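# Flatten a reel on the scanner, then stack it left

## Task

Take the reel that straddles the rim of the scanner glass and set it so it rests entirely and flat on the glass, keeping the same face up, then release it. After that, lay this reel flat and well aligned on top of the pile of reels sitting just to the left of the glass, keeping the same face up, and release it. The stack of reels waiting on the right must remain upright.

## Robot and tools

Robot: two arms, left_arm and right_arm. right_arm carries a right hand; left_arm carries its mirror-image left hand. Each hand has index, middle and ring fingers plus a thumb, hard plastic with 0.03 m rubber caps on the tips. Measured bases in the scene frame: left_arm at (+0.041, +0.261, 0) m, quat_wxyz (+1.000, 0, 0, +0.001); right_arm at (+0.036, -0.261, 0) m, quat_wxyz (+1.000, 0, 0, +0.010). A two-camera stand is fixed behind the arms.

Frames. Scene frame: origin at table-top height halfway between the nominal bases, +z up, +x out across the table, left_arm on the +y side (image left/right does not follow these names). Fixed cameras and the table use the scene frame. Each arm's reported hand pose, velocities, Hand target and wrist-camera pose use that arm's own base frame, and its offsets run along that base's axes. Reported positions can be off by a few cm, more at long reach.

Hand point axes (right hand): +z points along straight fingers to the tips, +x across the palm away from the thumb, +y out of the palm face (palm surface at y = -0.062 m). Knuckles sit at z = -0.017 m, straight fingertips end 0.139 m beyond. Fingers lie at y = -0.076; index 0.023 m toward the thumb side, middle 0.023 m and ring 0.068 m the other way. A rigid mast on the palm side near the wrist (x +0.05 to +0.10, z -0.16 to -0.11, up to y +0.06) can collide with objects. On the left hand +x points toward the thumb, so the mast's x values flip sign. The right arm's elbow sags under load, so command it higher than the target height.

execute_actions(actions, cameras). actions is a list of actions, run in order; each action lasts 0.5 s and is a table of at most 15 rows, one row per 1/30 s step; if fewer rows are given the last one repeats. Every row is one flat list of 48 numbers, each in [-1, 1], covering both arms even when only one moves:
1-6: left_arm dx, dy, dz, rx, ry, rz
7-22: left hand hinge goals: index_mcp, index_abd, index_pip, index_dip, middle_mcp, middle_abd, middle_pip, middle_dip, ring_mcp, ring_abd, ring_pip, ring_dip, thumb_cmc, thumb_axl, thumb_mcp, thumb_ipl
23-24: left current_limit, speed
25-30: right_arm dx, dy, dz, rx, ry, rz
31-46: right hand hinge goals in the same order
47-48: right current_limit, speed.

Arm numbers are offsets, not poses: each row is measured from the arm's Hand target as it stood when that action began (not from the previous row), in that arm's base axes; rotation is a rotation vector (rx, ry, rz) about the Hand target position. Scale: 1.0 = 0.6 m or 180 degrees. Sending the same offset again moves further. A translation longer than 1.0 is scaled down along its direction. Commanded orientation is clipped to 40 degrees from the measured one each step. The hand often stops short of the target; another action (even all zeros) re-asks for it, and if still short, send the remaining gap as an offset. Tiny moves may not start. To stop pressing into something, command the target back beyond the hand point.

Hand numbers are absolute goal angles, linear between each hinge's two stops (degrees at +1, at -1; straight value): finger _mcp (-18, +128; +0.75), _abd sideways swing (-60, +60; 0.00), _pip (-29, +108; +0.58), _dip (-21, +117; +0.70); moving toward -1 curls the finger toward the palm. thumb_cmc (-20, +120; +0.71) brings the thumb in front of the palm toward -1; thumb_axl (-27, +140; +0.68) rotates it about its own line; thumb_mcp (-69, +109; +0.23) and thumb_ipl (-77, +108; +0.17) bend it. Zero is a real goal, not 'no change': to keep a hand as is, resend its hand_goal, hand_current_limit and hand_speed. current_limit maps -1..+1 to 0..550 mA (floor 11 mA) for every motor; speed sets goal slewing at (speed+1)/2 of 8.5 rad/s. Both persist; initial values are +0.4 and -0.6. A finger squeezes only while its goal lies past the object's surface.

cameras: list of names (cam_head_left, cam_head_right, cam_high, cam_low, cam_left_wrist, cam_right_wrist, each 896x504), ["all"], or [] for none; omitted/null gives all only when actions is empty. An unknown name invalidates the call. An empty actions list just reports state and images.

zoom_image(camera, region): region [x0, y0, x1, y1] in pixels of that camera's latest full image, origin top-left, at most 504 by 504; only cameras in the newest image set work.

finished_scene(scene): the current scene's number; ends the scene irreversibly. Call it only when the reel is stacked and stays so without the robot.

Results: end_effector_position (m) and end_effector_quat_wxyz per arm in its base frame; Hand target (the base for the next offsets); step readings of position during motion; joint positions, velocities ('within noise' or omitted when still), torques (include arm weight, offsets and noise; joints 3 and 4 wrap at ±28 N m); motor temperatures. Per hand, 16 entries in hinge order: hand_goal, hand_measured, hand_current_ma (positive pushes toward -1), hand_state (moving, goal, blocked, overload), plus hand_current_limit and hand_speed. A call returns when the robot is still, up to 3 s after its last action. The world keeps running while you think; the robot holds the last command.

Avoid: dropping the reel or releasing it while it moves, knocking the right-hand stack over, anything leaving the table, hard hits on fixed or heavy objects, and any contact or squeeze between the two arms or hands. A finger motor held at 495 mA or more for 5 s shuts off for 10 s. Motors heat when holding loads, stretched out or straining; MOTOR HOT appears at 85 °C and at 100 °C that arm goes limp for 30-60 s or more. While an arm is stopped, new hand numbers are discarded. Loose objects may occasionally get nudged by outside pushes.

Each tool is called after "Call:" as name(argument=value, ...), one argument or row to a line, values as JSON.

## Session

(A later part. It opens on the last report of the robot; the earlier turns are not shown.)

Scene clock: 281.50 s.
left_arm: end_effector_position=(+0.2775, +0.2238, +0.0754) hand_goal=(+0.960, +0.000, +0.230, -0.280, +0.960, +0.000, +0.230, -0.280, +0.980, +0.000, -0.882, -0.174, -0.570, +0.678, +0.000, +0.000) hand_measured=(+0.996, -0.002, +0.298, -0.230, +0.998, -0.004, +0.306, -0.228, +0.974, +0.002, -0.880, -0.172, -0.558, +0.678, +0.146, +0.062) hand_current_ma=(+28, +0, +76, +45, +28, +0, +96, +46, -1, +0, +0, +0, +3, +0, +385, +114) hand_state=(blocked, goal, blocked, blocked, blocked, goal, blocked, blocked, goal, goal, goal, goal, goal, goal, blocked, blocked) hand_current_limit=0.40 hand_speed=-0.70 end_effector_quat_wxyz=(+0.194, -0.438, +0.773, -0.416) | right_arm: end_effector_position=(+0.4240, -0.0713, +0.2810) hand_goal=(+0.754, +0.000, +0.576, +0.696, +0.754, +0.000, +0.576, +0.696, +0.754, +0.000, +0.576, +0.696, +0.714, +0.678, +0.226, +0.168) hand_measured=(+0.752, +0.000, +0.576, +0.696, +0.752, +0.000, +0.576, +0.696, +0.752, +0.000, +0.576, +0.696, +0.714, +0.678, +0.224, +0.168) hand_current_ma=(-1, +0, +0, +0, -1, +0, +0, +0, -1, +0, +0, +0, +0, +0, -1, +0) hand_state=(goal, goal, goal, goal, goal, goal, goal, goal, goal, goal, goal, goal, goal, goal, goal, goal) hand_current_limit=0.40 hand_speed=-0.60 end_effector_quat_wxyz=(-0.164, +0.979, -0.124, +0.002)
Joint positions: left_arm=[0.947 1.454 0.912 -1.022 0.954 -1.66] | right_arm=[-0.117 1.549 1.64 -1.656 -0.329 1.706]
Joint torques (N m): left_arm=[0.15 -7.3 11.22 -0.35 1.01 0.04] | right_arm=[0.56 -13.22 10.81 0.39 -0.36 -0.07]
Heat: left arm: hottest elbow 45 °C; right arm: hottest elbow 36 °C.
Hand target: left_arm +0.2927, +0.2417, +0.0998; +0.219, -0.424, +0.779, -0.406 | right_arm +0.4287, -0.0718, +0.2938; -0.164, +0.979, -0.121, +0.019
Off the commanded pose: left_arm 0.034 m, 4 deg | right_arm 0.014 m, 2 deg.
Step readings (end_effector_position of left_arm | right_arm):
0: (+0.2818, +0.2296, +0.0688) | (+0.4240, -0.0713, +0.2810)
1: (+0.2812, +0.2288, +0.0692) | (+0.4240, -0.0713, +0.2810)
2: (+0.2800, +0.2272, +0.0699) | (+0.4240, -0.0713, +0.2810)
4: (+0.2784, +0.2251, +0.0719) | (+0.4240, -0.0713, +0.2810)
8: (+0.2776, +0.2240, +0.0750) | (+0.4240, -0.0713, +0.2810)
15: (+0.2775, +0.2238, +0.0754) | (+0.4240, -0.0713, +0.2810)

Call:
execute_actions(
  actions=[
    [[0.018,0.015,0.004,0,0,0,0.96,0,0.23,-0.28,0.96,0,0.23,-0.28,0.98,0,-0.883,-0.174,-0.571,0.677,0,0,0.4,-0.7,0,0,0,0,0,0,0.754,0,0.576,0.696,0.754,0,0.576,0.696,0.754,0,0.576,0.696,0.714,0.678,0.226,0.168,0.4,-0.6]],
  ],
)

Scene clock: 284.77 s.
left_arm: end_effector_position=(+0.2878, +0.2377, +0.0860) hand_goal=(+0.960, +0.000, +0.230, -0.280, +0.960, +0.000, +0.230, -0.280, +0.980, +0.000, -0.882, -0.174, -0.570, +0.678, +0.000, +0.000) hand_measured=(+0.996, -0.002, +0.298, -0.230, +0.998, -0.004, +0.306, -0.228, +0.974, +0.002, -0.880, -0.172, -0.558, +0.678, +0.146, +0.062) hand_current_ma=(+28, +0, +76, +45, +28, +0, +96, +46, -1, +0, +0, +0, +3, +0, +385, +114) hand_state=(blocked, goal, blocked, blocked, blocked, goal, blocked, blocked, goal, goal, goal, goal, goal, goal, blocked, blocked) hand_current_limit=0.40 hand_speed=-0.70 end_effector_quat_wxyz=(+0.207, -0.432, +0.776, -0.410) | right_arm: end_effector_position=(+0.4240, -0.0713, +0.2810) hand_goal=(+0.754, +0.000, +0.576, +0.696, +0.754, +0.000, +0.576, +0.696, +0.754, +0.000, +0.576, +0.696, +0.714, +0.678, +0.226, +0.168) hand_measured=(+0.752, +0.000, +0.576, +0.696, +0.752, +0.000, +0.576, +0.696, +0.752, +0.000, +0.576, +0.696, +0.714, +0.678, +0.224, +0.168) hand_current_ma=(-1, +0, +0, +0, -1, +0, +0, +0, -1, +0, +0, +0, +0, +0, -1, +0) hand_state=(goal, goal, goal, goal, goal, goal, goal, goal, goal, goal, goal, goal, goal, goal, goal, goal) hand_current_limit=0.40 hand_speed=-0.60 end_effector_quat_wxyz=(-0.164, +0.979, -0.124, +0.002)
Joint positions: left_arm=[0.946 1.461 0.954 -1.023 0.954 -1.662] | right_arm=[-0.117 1.549 1.64 -1.656 -0.329 1.706]
Joint torques (N m): left_arm=[-0.44 -5.83 11.15 -0.13 1.02 -0.12] | right_arm=[0.56 -13.22 10.82 0.4 -0.36 -0.07]
Heat: left arm: hottest elbow 46 °C; right arm: hottest elbow 36 °C.
Hand target: left_arm +0.3036, +0.2508, +0.1022; +0.219, -0.424, +0.779, -0.406 | right_arm +0.4287, -0.0718, +0.2938; -0.164, +0.979, -0.121, +0.019
Off the commanded pose: left_arm 0.026 m, 2 deg | right_arm 0.014 m, 2 deg.
Step readings (end_effector_position of left_arm | right_arm):
0: (+0.2775, +0.2238, +0.0754) | (+0.4240, -0.0713, +0.2810)
1: (+0.2779, +0.2244, +0.0758) | (+0.4240, -0.0713, +0.2810)
2: (+0.2786, +0.2255, +0.0766) | (+0.4240, -0.0713, +0.2810)
4: (+0.2820, +0.2300, +0.0798) | (+0.4240, -0.0713, +0.2810)
8: (+0.2872, +0.2369, +0.0859) | (+0.4240, -0.0713, +0.2810)
15: (+0.2878, +0.2378, +0.0861) | (+0.4240, -0.0713, +0.2810)

Call:
execute_actions(
  actions=[
    [[-0.018,-0.016,-0.045,0,0,0,0.96,0,0.23,-0.28,0.96,0,0.23,-0.28,0.98,0,-0.883,-0.174,-0.571,0.677,0,0,0.4,-0.7,0,0,0,0,0,0,0.754,0,0.576,0.696,0.754,0,0.576,0.696,0.754,0,0.576,0.696,0.714,0.678,0.226,0.168,0.4,-0.6]],
  ],
)

Scene clock: 288.53 s.
left_arm: end_effector_position=(+0.2897, +0.2402, +0.0753) hand_goal=(+0.960, +0.000, +0.230, -0.280, +0.960, +0.000, +0.230, -0.280, +0.980, +0.000, -0.882, -0.174, -0.570, +0.678, +0.000, +0.000) hand_measured=(+0.996, -0.002, +0.298, -0.230, +0.998, -0.004, +0.306, -0.228, +0.974, +0.002, -0.880, -0.172, -0.558, +0.678, +0.146, +0.062) hand_current_ma=(+28, +0, +76, +45, +28, +0, +96, +46, -1, +0, +0, +0, +3, +0, +385, +114) hand_state=(blocked, goal, blocked, blocked, blocked, goal, blocked, blocked, goal, goal, goal, goal, goal, goal, blocked, blocked) hand_current_limit=0.40 hand_speed=-0.70 end_effector_quat_wxyz=(+0.216, -0.427, +0.778, -0.406) | right_arm: end_effector_position=(+0.4240, -0.0713, +0.2810) hand_goal=(+0.754, +0.000, +0.576, +0.696, +0.754, +0.000, +0.576, +0.696, +0.754, +0.000, +0.576, +0.696, +0.714, +0.678, +0.226, +0.168) hand_measured=(+0.752, +0.000, +0.576, +0.696, +0.752, +0.000, +0.576, +0.696, +0.752, +0.000, +0.576, +0.696, +0.714, +0.678, +0.224, +0.168) hand_current_ma=(-1, +0, +0, +0, -1, +0, +0, +0, -1, +0, +0, +0, +0, +0, -1, +0) hand_state=(goal, goal, goal, goal, goal, goal, goal, goal, goal, goal, goal, goal, goal, goal, goal, goal) hand_current_limit=0.40 hand_speed=-0.60 end_effector_quat_wxyz=(-0.164, +0.979, -0.124, +0.002)
Joint positions: left_arm=[0.946 1.47 0.932 -0.97 0.955 -1.662] | right_arm=[-0.117 1.549 1.64 -1.656 -0.329 1.706]
Joint torques (N m): left_arm=[0.09 -6.12 7.1 0.55 0.99 0.02] | right_arm=[0.56 -13.22 10.82 0.39 -0.36 -0.07]
Heat: left arm: hottest elbow 46 °C; right arm: hottest elbow 36 °C.
Hand target: left_arm +0.2928, +0.2413, +0.0753; +0.219, -0.424, +0.779, -0.406 | right_arm +0.4287, -0.0718, +0.2938; -0.164, +0.979, -0.121, +0.019
Off the commanded pose: left_arm 0.003 m, 1 deg | right_arm 0.014 m, 2 deg.
Step readings (end_effector_position of left_arm | right_arm):
0: (+0.2878, +0.2377, +0.0860) | (+0.4240, -0.0713, +0.2810)
1: (+0.2883, +0.2383, +0.0851) | (+0.4240, -0.0713, +0.2810)
2: (+0.2895, +0.2397, +0.0836) | (+0.4240, -0.0713, +0.2810)
4: (+0.2903, +0.2410, +0.0798) | (+0.4240, -0.0713, +0.2810)
8: (+0.2896, +0.2400, +0.0755) | (+0.4240, -0.0713, +0.2810)
15: (+0.2897, +0.2402, +0.0753) | (+0.4240, -0.0713, +0.2810)

Call:
execute_actions(
  actions=[
    [[-0.002,-0.003,-0.014,0,0,0,0.96,0,0.23,-0.28,0.96,0,0.23,-0.28,0.98,0,-0.883,-0.174,-0.571,0.677,0,0,0.4,-0.7,0,0,0,0,0,0,0.754,0,0.576,0.696,0.754,0,0.576,0.696,0.754,0,0.576,0.696,0.714,0.678,0.226,0.168,0.4,-0.6]],
  ],
  cameras=["cam_low","cam_high","cam_head_right","cam_head_left"],
)

Call:
zoom_image(
  camera="cam_low",
  region=[510, 240, 550, 290],
)

Call:
zoom_image(
  camera="cam_high",
  region=[600, 80, 720, 200],
)

Call:
zoom_image(
  camera="cam_head_right",
  region=[270, 250, 350, 350],
)

Scene clock: 292.10 s.
left_arm: end_effector_position=(+0.2885, +0.2384, +0.0671) hand_goal=(+0.960, +0.000, +0.230, -0.280, +0.960, +0.000, +0.230, -0.280, +0.980, +0.000, -0.882, -0.174, -0.570, +0.678, +0.000, +0.000) hand_measured=(+0.996, -0.002, +0.298, -0.230, +0.998, -0.004, +0.306, -0.228, +0.974, +0.002, -0.880, -0.172, -0.558, +0.678, +0.146, +0.062) hand_current_ma=(+28, +0, +76, +45, +28, +0, +96, +46, -1, +0, +0, +0, +3, +0, +385, +114) hand_state=(blocked, goal, blocked, blocked, blocked, goal, blocked, blocked, goal, goal, goal, goal, goal, goal, blocked, blocked) hand_current_limit=0.40 hand_speed=-0.70 end_effector_quat_wxyz=(+0.216, -0.427, +0.778, -0.406) | right_arm: end_effector_position=(+0.4240, -0.0713, +0.2810) hand_goal=(+0.754, +0.000, +0.576, +0.696, +0.754, +0.000, +0.576, +0.696, +0.754, +0.000, +0.576, +0.696, +0.714, +0.678, +0.226, +0.168) hand_measured=(+0.752, +0.000, +0.576, +0.696, +0.752, +0.000, +0.576, +0.696, +0.752, +0.000, +0.576, +0.696, +0.714, +0.678, +0.224, +0.168) hand_current_ma=(-1, +0, +0, +0, -1, +0, +0, +0, -1, +0, +0, +0, +0, +0, -1, +0) hand_state=(goal, goal, goal, goal, goal, goal, goal, goal, goal, goal, goal, goal, goal, goal, goal, goal) hand_current_limit=0.40 hand_speed=-0.60 end_effector_quat_wxyz=(-0.164, +0.979, -0.124, +0.002)
Joint positions: left_arm=[0.946 1.477 0.914 -0.945 0.955 -1.662] | right_arm=[-0.117 1.549 1.64 -1.656 -0.329 1.706]
Joint torques (N m): left_arm=[0.09 -6.48 6.99 0.49 0.97 0.04] | right_arm=[0.5 -13.22 10.82 0.38 -0.36 -0.07]
Heat: left arm: hottest elbow 46 °C; right arm: hottest elbow 36 °C.
Hand target: left_arm +0.2916, +0.2393, +0.0668; +0.219, -0.424, +0.779, -0.406 | right_arm +0.4287, -0.0718, +0.2938; -0.164, +0.979, -0.121, +0.019
Off the commanded pose: left_arm 0.003 m, 1 deg | right_arm 0.014 m, 2 deg.
Step readings (end_effector_position of left_arm | right_arm):
0: (+0.2897, +0.2402, +0.0753) | (+0.4240, -0.0713, +0.2810)
1: (+0.2898, +0.2402, +0.0745) | (+0.4240, -0.0713, +0.2810)
2: (+0.2902, +0.2407, +0.0734) | (+0.4240, -0.0713, +0.2810)
4: (+0.2897, +0.2401, +0.0708) | (+0.4240, -0.0713, +0.2810)
8: (+0.2884, +0.2382, +0.0674) | (+0.4240, -0.0713, +0.2810)
15: (+0.2885, +0.2384, +0.0671) | (+0.4240, -0.0713, +0.2810)
Images, in order (width x height): cam_head_left 896x504, cam_head_right 896x504, cam_high 896x504, cam_low 896x504.

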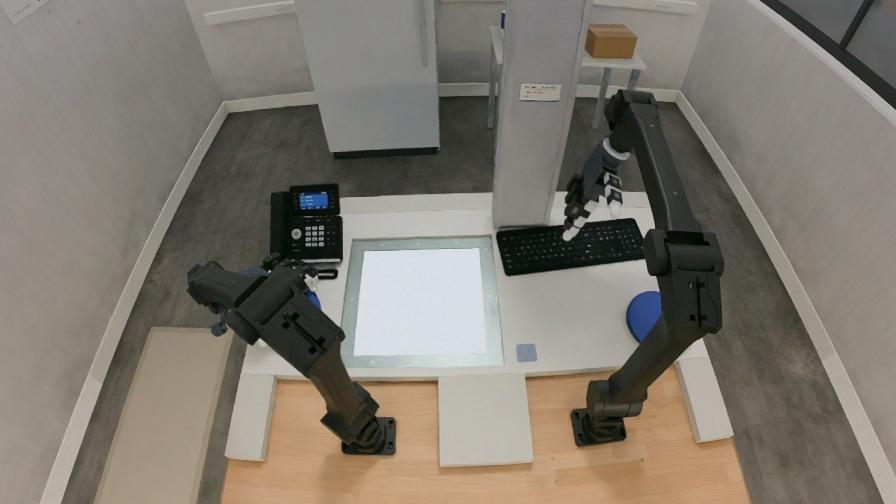

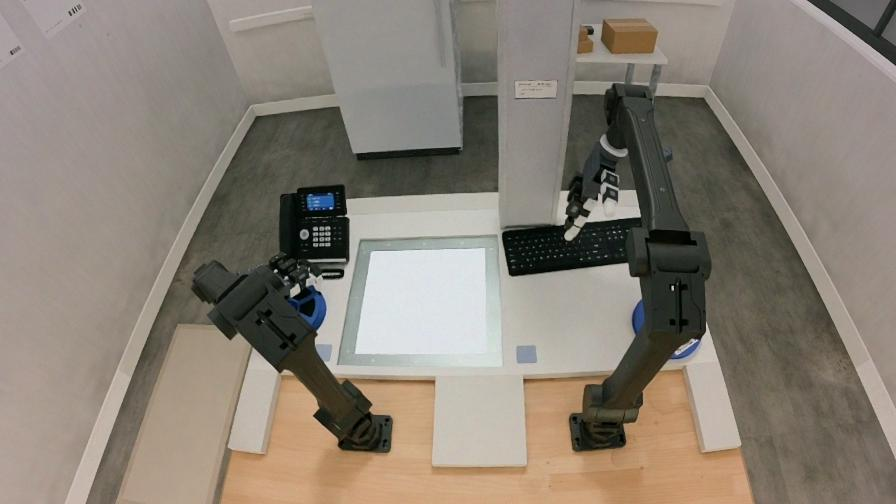

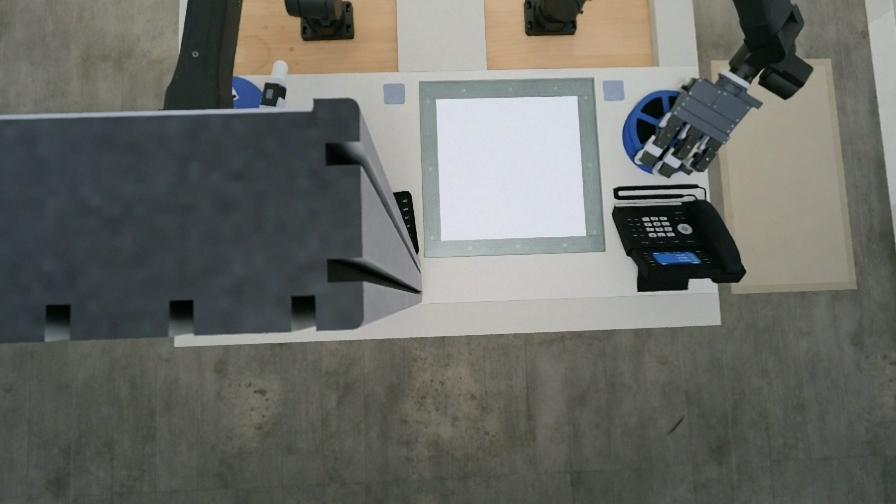

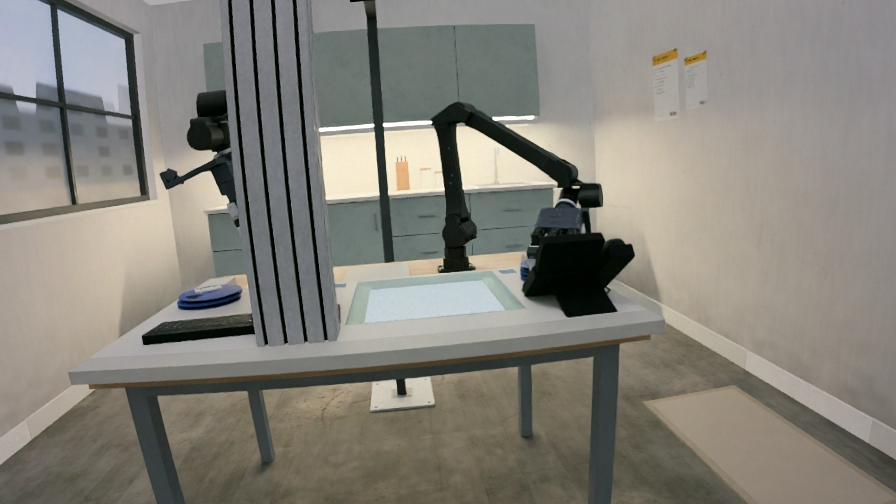

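Scaled by 10.080.

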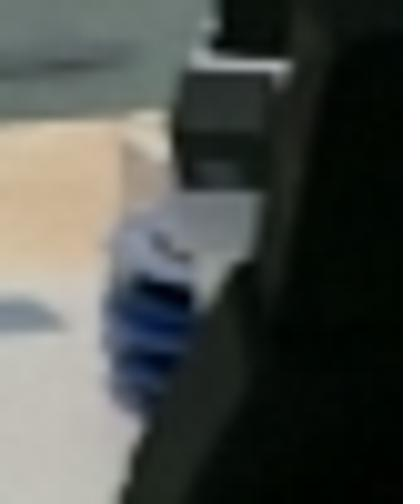

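Scaled by 4.200.

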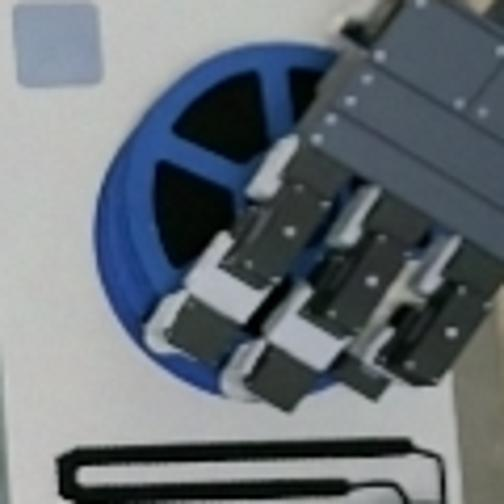

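Scaled by 5.040.

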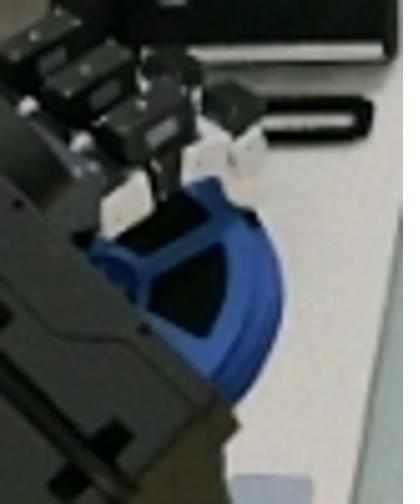

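Call:
zoom_image(
  camera="cam_high",
  region=[615, 85, 675, 145],
)

Call:
zoom_image(
  camera="cam_high",
  region=[615, 130, 675, 190],
)

Call:
zoom_image(
  camera="cam_head_right",
  region=[300, 280, 340, 340],
)

Scaled by 8.400.

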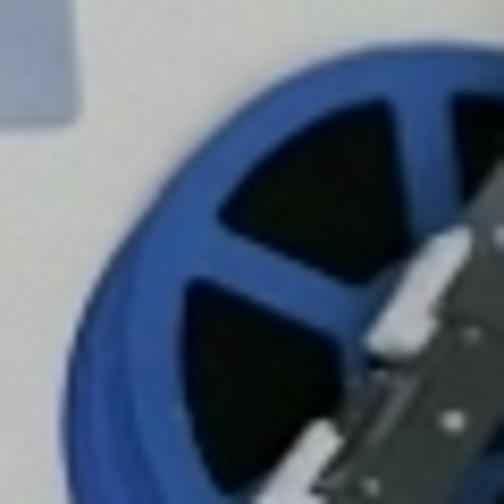

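Scaled by 8.400.

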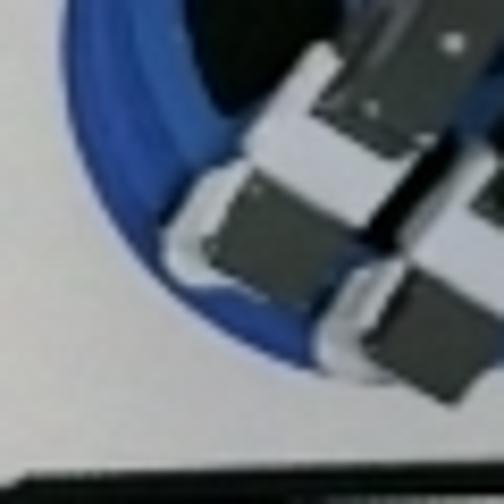

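Scaled by 8.400.

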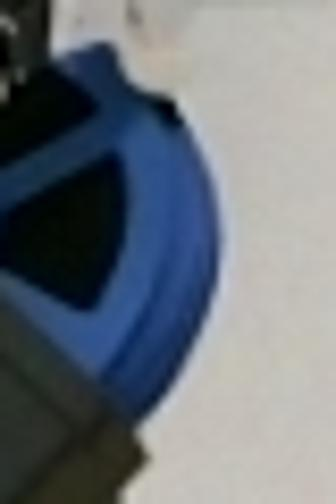

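Call:
execute_actions(
  actions=[
    [[0,0.002,-0.006,0,0,0,0.96,0,0.23,-0.28,0.96,0,0.23,-0.28,0.98,0,-0.883,-0.174,-0.571,0.677,0,0,0.4,-0.7,0,0,0,0,0,0,0.754,0,0.576,0.696,0.754,0,0.576,0.696,0.754,0,0.576,0.696,0.714,0.678,0.226,0.168,0.4,-0.6]],
  ],
  cameras=["cam_low","cam_high","cam_head_right","cam_left_wrist"],
)

Call:
zoom_image(
  camera="cam_left_wrist",
  region=[200, 0, 700, 500],
)

Call:
zoom_image(
  camera="cam_head_right",
  region=[310, 290, 335, 340],
)

Call:
zoom_image(
  camera="cam_high",
  region=[615, 85, 675, 145],
)

Call:
zoom_image(
  camera="cam_low",
  region=[515, 255, 545, 290],
)

Scene clock: 320.90 s.
left_arm: end_effector_position=(+0.2892, +0.2394, +0.0655) hand_goal=(+0.960, +0.000, +0.230, -0.280, +0.960, +0.000, +0.230, -0.280, +0.980, +0.000, -0.882, -0.174, -0.570, +0.678, +0.000, +0.000) hand_measured=(+0.996, -0.002, +0.298, -0.230, +0.998, -0.004, +0.306, -0.228, +0.974, +0.002, -0.880, -0.172, -0.558, +0.678, +0.146, +0.062) hand_current_ma=(+28, +0, +76, +45, +28, +0, +96, +46, -1, +0, +0, +0, +3, +0, +385, +114) hand_state=(blocked, goal, blocked, blocked, blocked, goal, blocked, blocked, goal, goal, goal, goal, goal, goal, blocked, blocked) hand_current_limit=0.40 hand_speed=-0.70 end_effector_quat_wxyz=(+0.217, -0.427, +0.779, -0.406) | right_arm: end_effector_position=(+0.4240, -0.0713, +0.2810) hand_goal=(+0.754, +0.000, +0.576, +0.696, +0.754, +0.000, +0.576, +0.696, +0.754, +0.000, +0.576, +0.696, +0.714, +0.678, +0.226, +0.168) hand_measured=(+0.752, +0.000, +0.576, +0.696, +0.752, +0.000, +0.576, +0.696, +0.752, +0.000, +0.576, +0.696, +0.714, +0.678, +0.224, +0.168) hand_current_ma=(-1, +0, +0, +0, -1, +0, +0, +0, -1, +0, +0, +0, +0, +0, -1, +0) hand_state=(goal, goal, goal, goal, goal, goal, goal, goal, goal, goal, goal, goal, goal, goal, goal, goal) hand_current_limit=0.40 hand_speed=-0.60 end_effector_quat_wxyz=(-0.164, +0.979, -0.124, +0.002)
Joint positions: left_arm=[0.946 1.481 0.914 -0.938 0.955 -1.662] | right_arm=[-0.117 1.549 1.64 -1.656 -0.329 1.706]
Joint torques (N m): left_arm=[-0.15 -5.71 6.78 0.49 0.98 0.11] | right_arm=[0.56 -13.27 10.81 0.4 -0.36 -0.07]
Heat: left arm: hottest elbow 44 °C; right arm: hottest elbow 36 °C.
Hand target: left_arm +0.2916, +0.2405, +0.0633; +0.219, -0.424, +0.779, -0.406 | right_arm +0.4287, -0.0718, +0.2938; -0.164, +0.979, -0.121, +0.019
Off the commanded pose: left_arm 0.003 m, 0 deg | right_arm 0.014 m, 2 deg.
Step readings (end_effector_position of left_arm | right_arm):
0: (+0.2885, +0.2384, +0.0671) | (+0.4240, -0.0713, +0.2810)
1: (+0.2886, +0.2386, +0.0670) | (+0.4240, -0.0713, +0.2810)
2: (+0.2889, +0.2389, +0.0667) | (+0.4240, -0.0713, +0.2810)
4: (+0.2893, +0.2394, +0.0657) | (+0.4240, -0.0713, +0.2810)
8: (+0.2892, +0.2394, +0.0655) | (+0.4240, -0.0713, +0.2810)
15: (+0.2892, +0.2394, +0.0655) | (+0.4240, -0.0713, +0.2810)
Images, in order (width x height): cam_head_right 896x504, cam_high 896x504, cam_low 896x504, cam_left_wrist 896x504.

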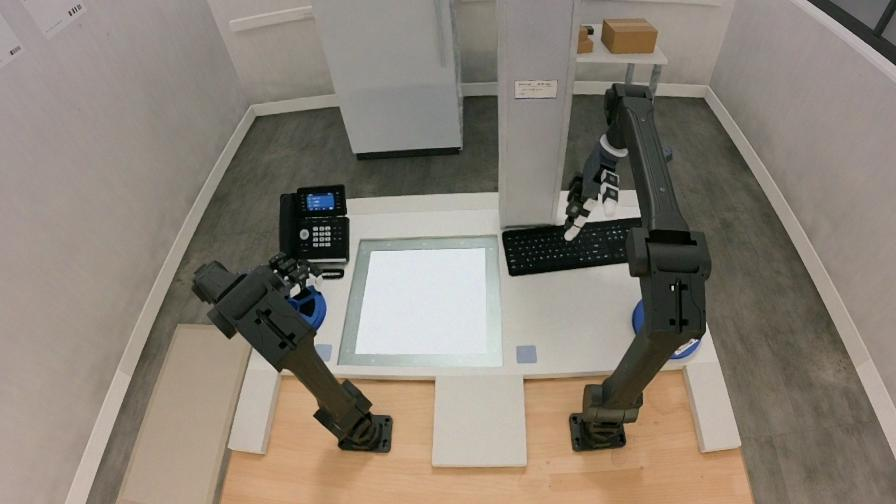

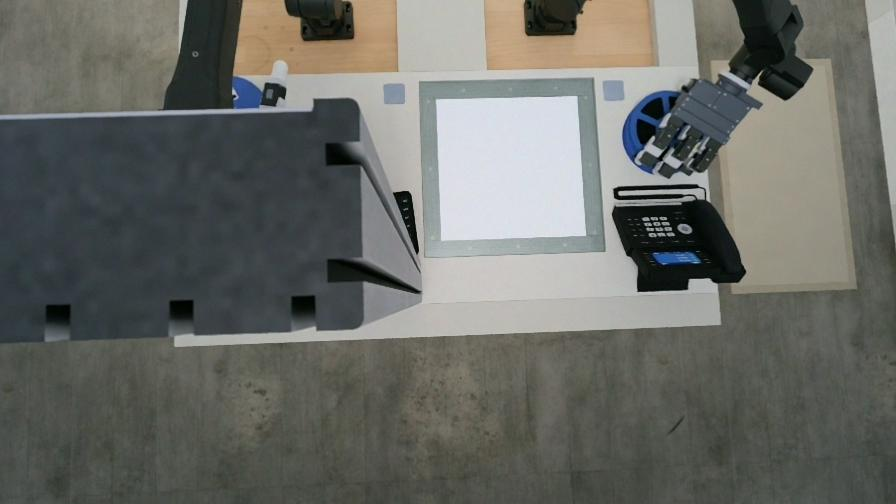

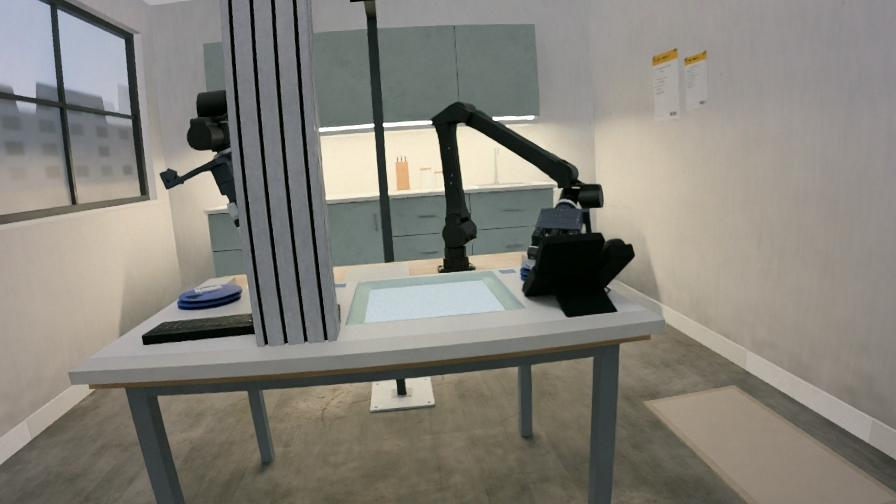

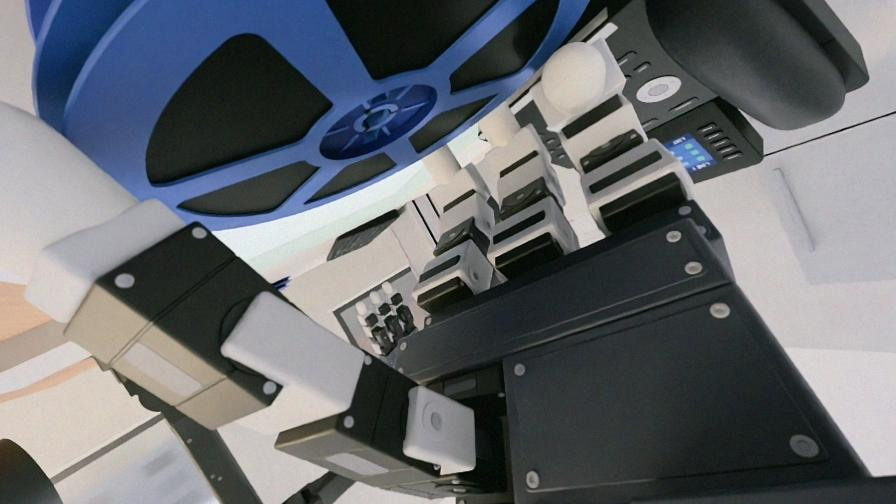

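Scaled by 1.008.

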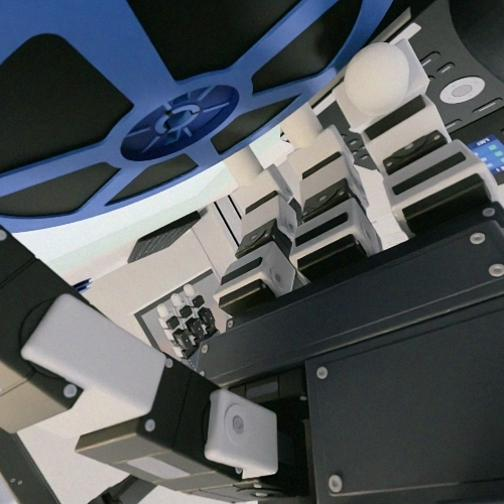

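Scaled by 10.080.

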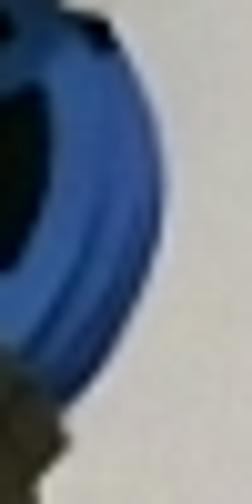

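Scaled by 8.400.

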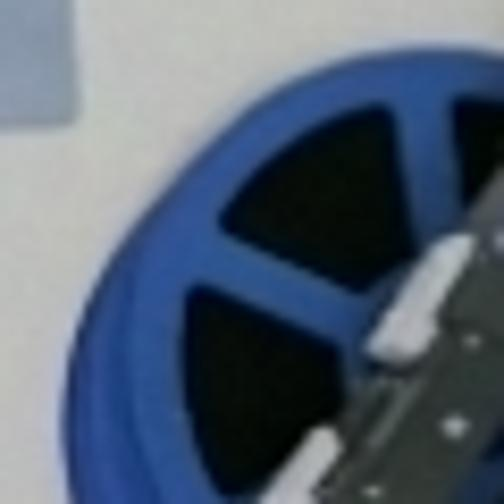

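Scaled by 14.400.

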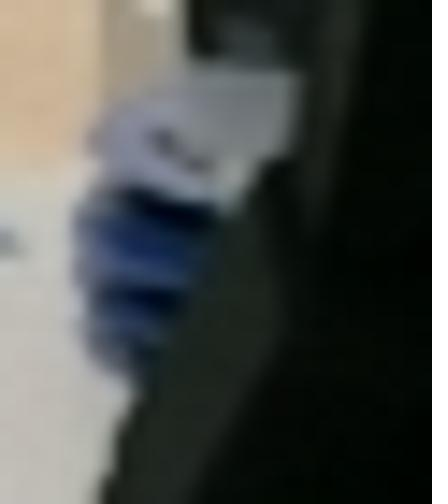

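Call:
execute_actions(
  actions=[
    [[0.004,0.002,-0.009,0,0,0,0.96,0,0.23,-0.28,0.96,0,0.23,-0.28,0.98,0,-0.883,-0.174,-0.571,0.677,0,0,0.4,-0.7,0,0,0,0,0,0,0.754,0,0.576,0.696,0.754,0,0.576,0.696,0.754,0,0.576,0.696,0.714,0.678,0.226,0.168,0.4,-0.6]],
  ],
  cameras=["cam_low","cam_high"],
)

Call:
zoom_image(
  camera="cam_high",
  region=[615, 85, 675, 145],
)

Call:
zoom_image(
  camera="cam_low",
  region=[515, 255, 545, 290],
)

Scene clock: 347.77 s.
left_arm: end_effector_position=(+0.2907, +0.2411, +0.0648) hand_goal=(+0.960, +0.000, +0.230, -0.280, +0.960, +0.000, +0.230, -0.280, +0.980, +0.000, -0.882, -0.174, -0.570, +0.678, +0.000, +0.000) hand_measured=(+0.996, -0.002, +0.298, -0.230, +0.998, -0.004, +0.304, -0.232, +0.974, +0.002, -0.880, -0.172, -0.548, +0.680, +0.146, +0.062) hand_current_ma=(+28, +0, +76, +45, +28, +0, +90, +41, -1, +0, +0, +0, +10, +0, +385, +114) hand_state=(blocked, goal, blocked, blocked, blocked, goal, blocked, blocked, goal, goal, goal, goal, blocked, goal, blocked, blocked) hand_current_limit=0.40 hand_speed=-0.70 end_effector_quat_wxyz=(+0.219, -0.428, +0.778, -0.405) | right_arm: end_effector_position=(+0.4240, -0.0713, +0.2810) hand_goal=(+0.754, +0.000, +0.576, +0.696, +0.754, +0.000, +0.576, +0.696, +0.754, +0.000, +0.576, +0.696, +0.714, +0.678, +0.226, +0.168) hand_measured=(+0.752, +0.000, +0.576, +0.696, +0.752, +0.000, +0.576, +0.696, +0.752, +0.000, +0.576, +0.696, +0.714, +0.678, +0.224, +0.168) hand_current_ma=(-1, +0, +0, +0, -1, +0, +0, +0, -1, +0, +0, +0, +0, +0, -1, +0) hand_state=(goal, goal, goal, goal, goal, goal, goal, goal, goal, goal, goal, goal, goal, goal, goal, goal) hand_current_limit=0.40 hand_speed=-0.60 end_effector_quat_wxyz=(-0.164, +0.979, -0.124, +0.002)
Joint positions: left_arm=[0.946 1.483 0.914 -0.925 0.955 -1.671] | right_arm=[-0.117 1.549 1.64 -1.656 -0.329 1.706]
Joint torques (N m): left_arm=[0.03 -5.36 6.76 0.9 0.97 0.09] | right_arm=[0.56 -13.27 10.81 0.4 -0.37 -0.07]
Motor temperatures (°C): left_arm=[29 30 43 27 35 26] | right_arm=[28 34 37 29 30 26]
Heat: left arm: hottest elbow 43 °C; right arm: hottest elbow 37 °C.
Hand target: left_arm +0.2940, +0.2417, +0.0578; +0.219, -0.424, +0.779, -0.406 | right_arm +0.4287, -0.0718, +0.2938; -0.164, +0.979, -0.121, +0.019
Off the commanded pose: left_arm 0.008 m, 0 deg | right_arm 0.014 m, 2 deg.
Step readings (end_effector_position of left_arm | right_arm):
0: (+0.2892, +0.2394, +0.0655) | (+0.4240, -0.0713, +0.2810)
1: (+0.2896, +0.2399, +0.0652) | (+0.4240, -0.0713, +0.2810)
2: (+0.2900, +0.2404, +0.0649) | (+0.4240, -0.0713, +0.2810)
4: (+0.2905, +0.2409, +0.0648) | (+0.4240, -0.0713, +0.2810)
8: (+0.2906, +0.2411, +0.0648) | (+0.4240, -0.0713, +0.2810)
15: (+0.2906, +0.2411, +0.0648) | (+0.4240, -0.0713, +0.2810)
Images, in order (width x height): cam_high 896x504, cam_low 896x504.

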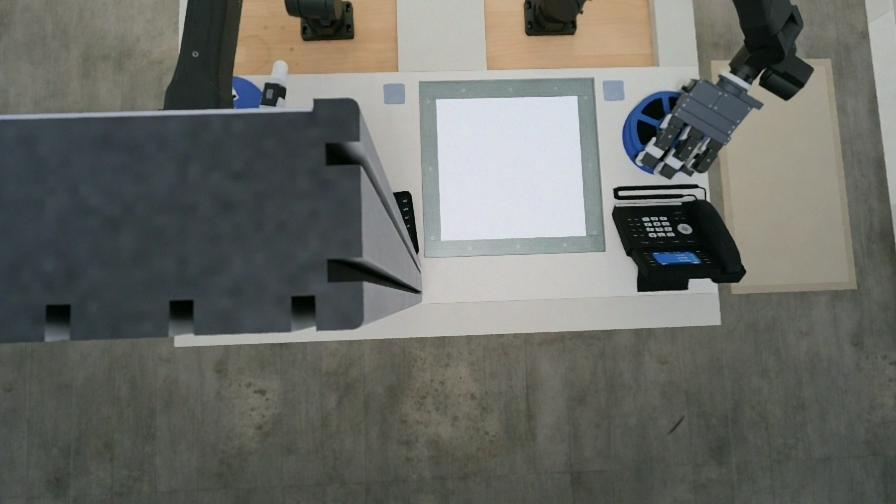

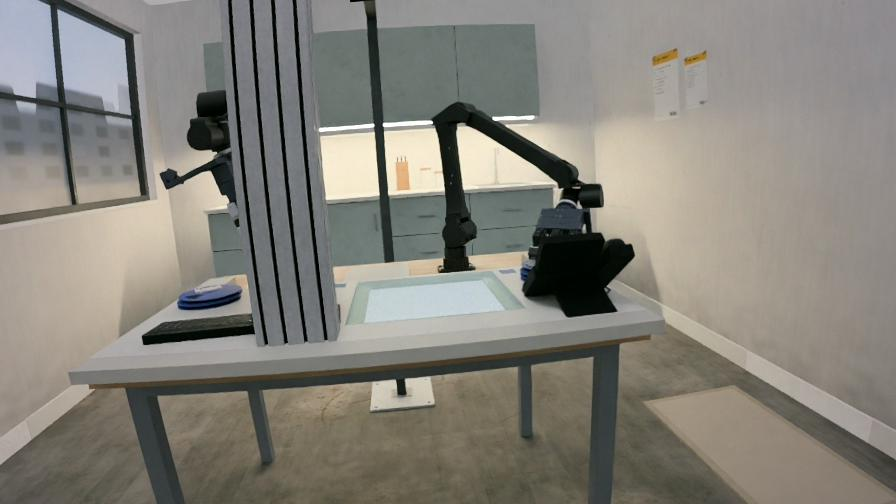

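Scaled by 8.400.

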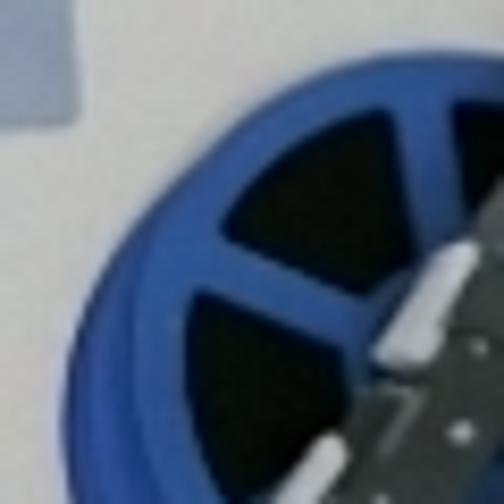

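Scaled by 14.400.

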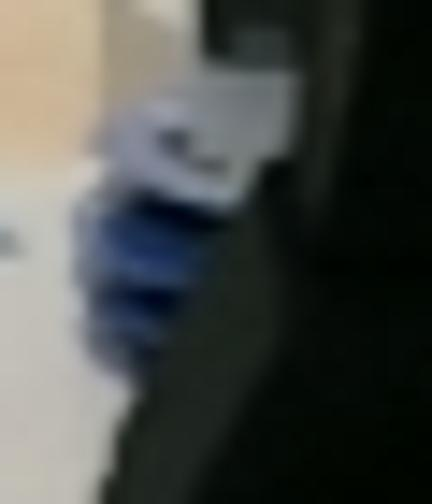

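Call:
execute_actions(
  actions=[
    [[0,0,-0.004,0,0,0,0.96,0,0.23,-0.28,0.96,0,0.23,-0.28,0.98,0,-0.883,-0.174,-0.571,0.677,0,0,0.4,-0.7,0,0,0,0,0,0,0.754,0,0.576,0.696,0.754,0,0.576,0.696,0.754,0,0.576,0.696,0.714,0.678,0.226,0.168,0.4,-0.6]],
  ],
  cameras=["cam_left_wrist","cam_head_right"],
)

Call:
zoom_image(
  camera="cam_left_wrist",
  region=[400, 0, 660, 200],
)

Call:
zoom_image(
  camera="cam_left_wrist",
  region=[0, 0, 260, 240],
)

Call:
zoom_image(
  camera="cam_head_right",
  region=[280, 270, 340, 340],
)

Scene clock: 354.13 s.
left_arm: end_effector_position=(+0.2913, +0.2418, +0.0648) hand_goal=(+0.960, +0.000, +0.230, -0.280, +0.960, +0.000, +0.230, -0.280, +0.980, +0.000, -0.882, -0.174, -0.570, +0.678, +0.000, +0.000) hand_measured=(+0.996, -0.002, +0.298, -0.230, +0.998, -0.004, +0.302, -0.232, +0.974, +0.002, -0.880, -0.172, -0.544, +0.680, +0.146, +0.062) hand_current_ma=(+28, +0, +76, +45, +28, +0, +86, +40, -1, +0, +0, +0, +13, +0, +385, +114) hand_state=(blocked, goal, blocked, blocked, blocked, goal, blocked, blocked, goal, goal, goal, goal, blocked, goal, blocked, blocked) hand_current_limit=0.40 hand_speed=-0.70 end_effector_quat_wxyz=(+0.221, -0.428, +0.777, -0.404) | right_arm: end_effector_position=(+0.4240, -0.0713, +0.2810) hand_goal=(+0.754, +0.000, +0.576, +0.696, +0.754, +0.000, +0.576, +0.696, +0.754, +0.000, +0.576, +0.696, +0.714, +0.678, +0.226, +0.168) hand_measured=(+0.752, +0.000, +0.576, +0.696, +0.752, +0.000, +0.576, +0.696, +0.752, +0.000, +0.576, +0.696, +0.714, +0.678, +0.224, +0.168) hand_current_ma=(-1, +0, +0, +0, -1, +0, +0, +0, -1, +0, +0, +0, +0, +0, -1, +0) hand_state=(goal, goal, goal, goal, goal, goal, goal, goal, goal, goal, goal, goal, goal, goal, goal, goal) hand_current_limit=0.40 hand_speed=-0.60 end_effector_quat_wxyz=(-0.164, +0.979, -0.124, +0.002)
Joint positions: left_arm=[0.946 1.483 0.914 -0.92 0.955 -1.674] | right_arm=[-0.117 1.549 1.64 -1.656 -0.329 1.706]
Joint torques (N m): left_arm=[0.03 -5.01 6.56 0.87 0.98 0.14] | right_arm=[0.56 -13.22 10.81 0.4 -0.37 -0.07]
Heat: left arm: hottest elbow 43 °C; right arm: hottest elbow 37 °C.
Hand target: left_arm +0.2940, +0.2417, +0.0554; +0.219, -0.424, +0.779, -0.406 | right_arm +0.4287, -0.0718, +0.2938; -0.164, +0.979, -0.121, +0.019
Off the commanded pose: left_arm 0.010 m, 1 deg | right_arm 0.014 m, 2 deg.
Step readings (end_effector_position of left_arm | right_arm):
0: (+0.2907, +0.2411, +0.0648) | (+0.4240, -0.0713, +0.2810)
1: (+0.2908, +0.2413, +0.0648) | (+0.4240, -0.0713, +0.2810)
2: (+0.2909, +0.2414, +0.0648) | (+0.4240, -0.0713, +0.2810)
4: (+0.2912, +0.2417, +0.0648) | (+0.4240, -0.0713, +0.2810)
8: (+0.2912, +0.2418, +0.0648) | (+0.4240, -0.0713, +0.2810)
15: (+0.2913, +0.2418, +0.0648) | (+0.4240, -0.0713, +0.2810)
Images, in order (width x height): cam_head_right 896x504, cam_left_wrist 896x504.

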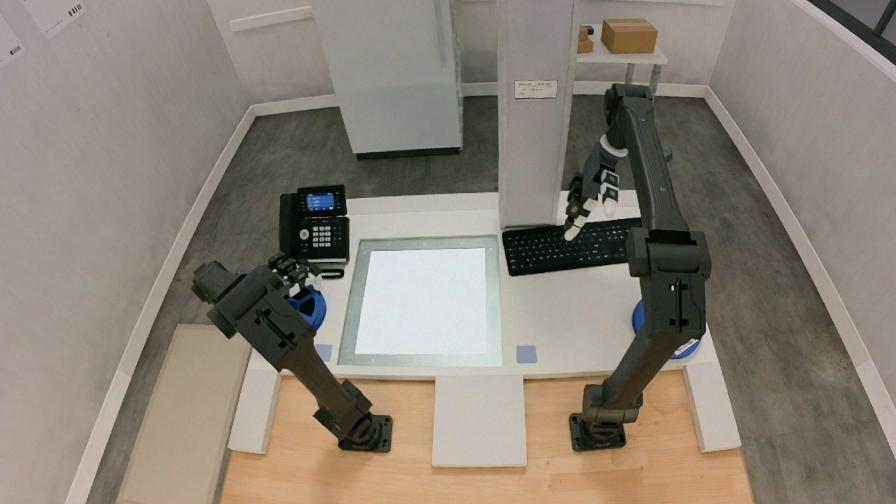

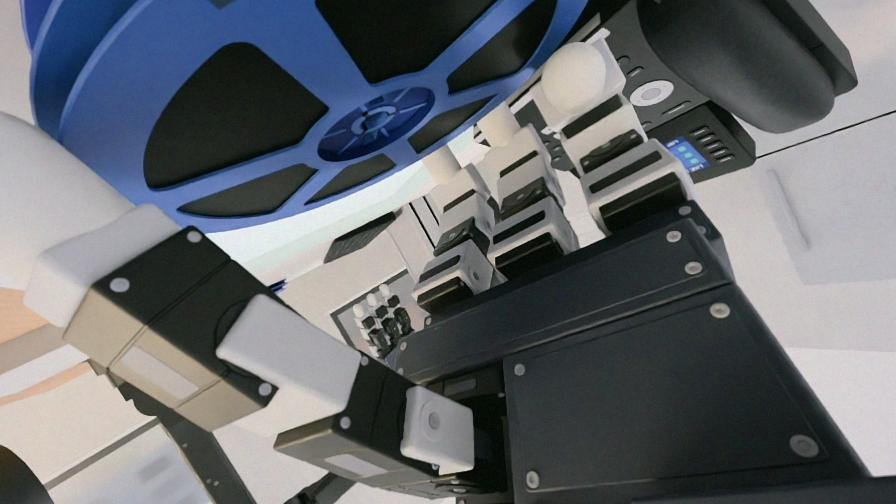

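Scaled by 1.938.

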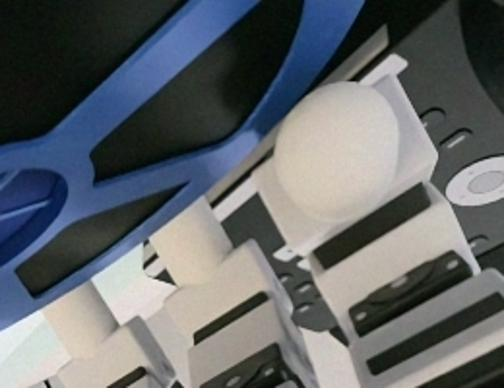

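Scaled by 1.938.

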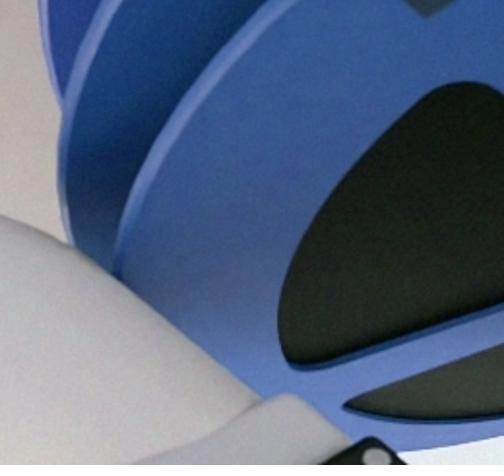

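Scaled by 7.200.

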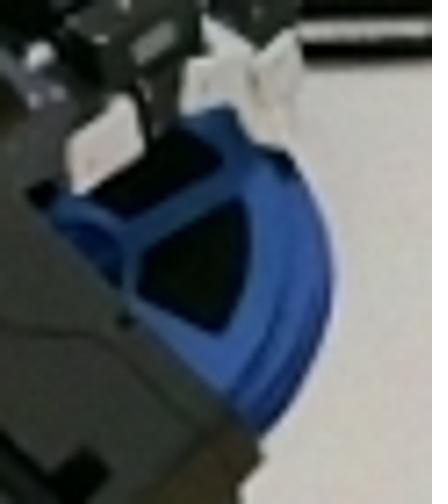

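Call:
execute_actions(
  actions=[
    [[0,0,0.006,0,0,0,0.96,0,0.27,-0.25,0.96,0,0.27,-0.25,0.98,0,-0.883,-0.174,-0.571,0.677,0.05,0.04,0.4,-0.7,0,0,0,0,0,0,0.754,0,0.576,0.696,0.754,0,0.576,0.696,0.754,0,0.576,0.696,0.714,0.678,0.226,0.168,0.4,-0.6]],
  ],
  cameras=["cam_low"],
)

Call:
zoom_image(
  camera="cam_low",
  region=[515, 255, 545, 290],
)

Scene clock: 373.83 s.
left_arm: end_effector_position=(+0.2913, +0.2417, +0.0649) hand_goal=(+0.960, +0.000, +0.270, -0.250, +0.960, +0.000, +0.270, -0.250, +0.980, +0.000, -0.882, -0.174, -0.570, +0.678, +0.050, +0.040) hand_measured=(+0.994, -0.002, +0.298, -0.226, +0.996, -0.004, +0.302, -0.230, +0.974, +0.002, -0.880, -0.172, -0.544, +0.680, +0.148, +0.074) hand_current_ma=(+25, +0, +15, +11, +27, +0, +19, +8, -1, +0, +0, +0, +13, +0, +260, +36) hand_state=(blocked, goal, blocked, blocked, blocked, goal, blocked, blocked, goal, goal, goal, goal, blocked, goal, blocked, blocked) hand_current_limit=0.40 hand_speed=-0.70 end_effector_quat_wxyz=(+0.221, -0.428, +0.777, -0.405) | right_arm: end_effector_position=(+0.4240, -0.0713, +0.2810) hand_goal=(+0.754, +0.000, +0.576, +0.696, +0.754, +0.000, +0.576, +0.696, +0.754, +0.000, +0.576, +0.696, +0.714, +0.678, +0.226, +0.168) hand_measured=(+0.752, +0.000, +0.576, +0.696, +0.752, +0.000, +0.576, +0.696, +0.752, +0.000, +0.576, +0.696, +0.714, +0.678, +0.224, +0.168) hand_current_ma=(-1, +0, +0, +0, -1, +0, +0, +0, -1, +0, +0, +0, +0, +0, -1, +0) hand_state=(goal, goal, goal, goal, goal, goal, goal, goal, goal, goal, goal, goal, goal, goal, goal, goal) hand_current_limit=0.40 hand_speed=-0.60 end_effector_quat_wxyz=(-0.164, +0.979, -0.124, +0.002)
Joint positions: left_arm=[0.946 1.483 0.914 -0.92 0.955 -1.675] | right_arm=[-0.117 1.549 1.64 -1.656 -0.329 1.706]
Joint torques (N m): left_arm=[-0.09 -5.3 6.91 0.65 0.95 0.15] | right_arm=[0.5 -13.22 10.81 0.39 -0.36 -0.06]
Heat: left arm: hottest elbow 42 °C; right arm: hottest elbow 37 °C.
Hand target: left_arm +0.2940, +0.2418, +0.0590; +0.219, -0.424, +0.779, -0.406 | right_arm +0.4287, -0.0718, +0.2938; -0.164, +0.979, -0.121, +0.019
Off the commanded pose: left_arm 0.006 m, 1 deg | right_arm 0.014 m, 2 deg.
Step readings (end_effector_position of left_arm | right_arm):
0: (+0.2913, +0.2418, +0.0648) | (+0.4240, -0.0713, +0.2810)
1: (+0.2913, +0.2418, +0.0648) | (+0.4240, -0.0713, +0.2810)
2: (+0.2913, +0.2417, +0.0649) | (+0.4240, -0.0713, +0.2810)
4: (+0.2913, +0.2417, +0.0649) | (+0.4240, -0.0713, +0.2810)
8: (+0.2913, +0.2417, +0.0649) | (+0.4240, -0.0713, +0.2810)
15: (+0.2913, +0.2417, +0.0649) | (+0.4240, -0.0713, +0.2810)
Images, in order (width x height): cam_low 896x504.

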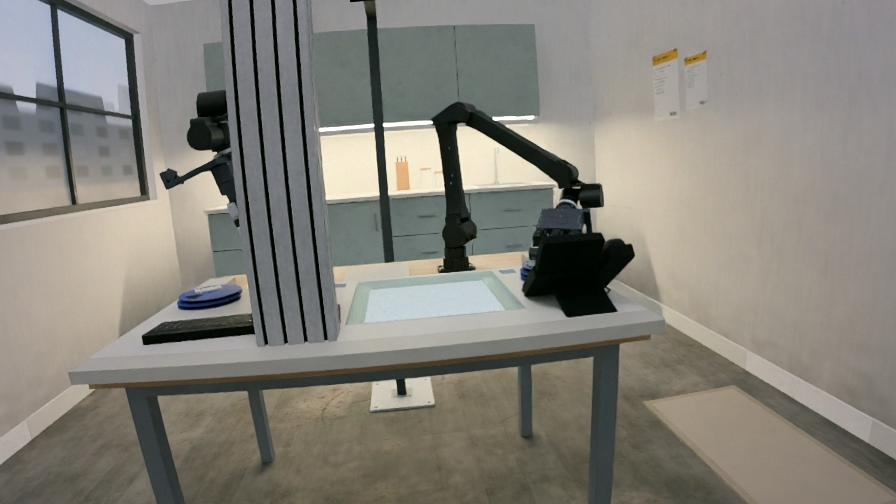

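Scaled by 14.400.

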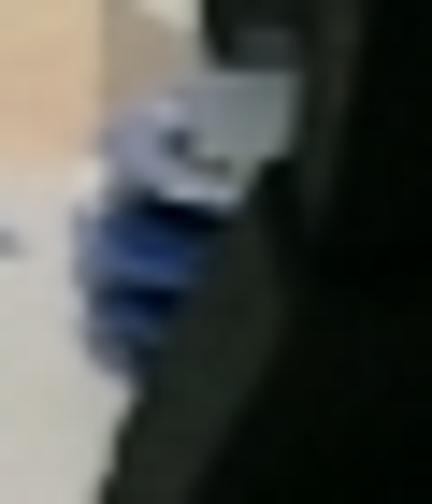

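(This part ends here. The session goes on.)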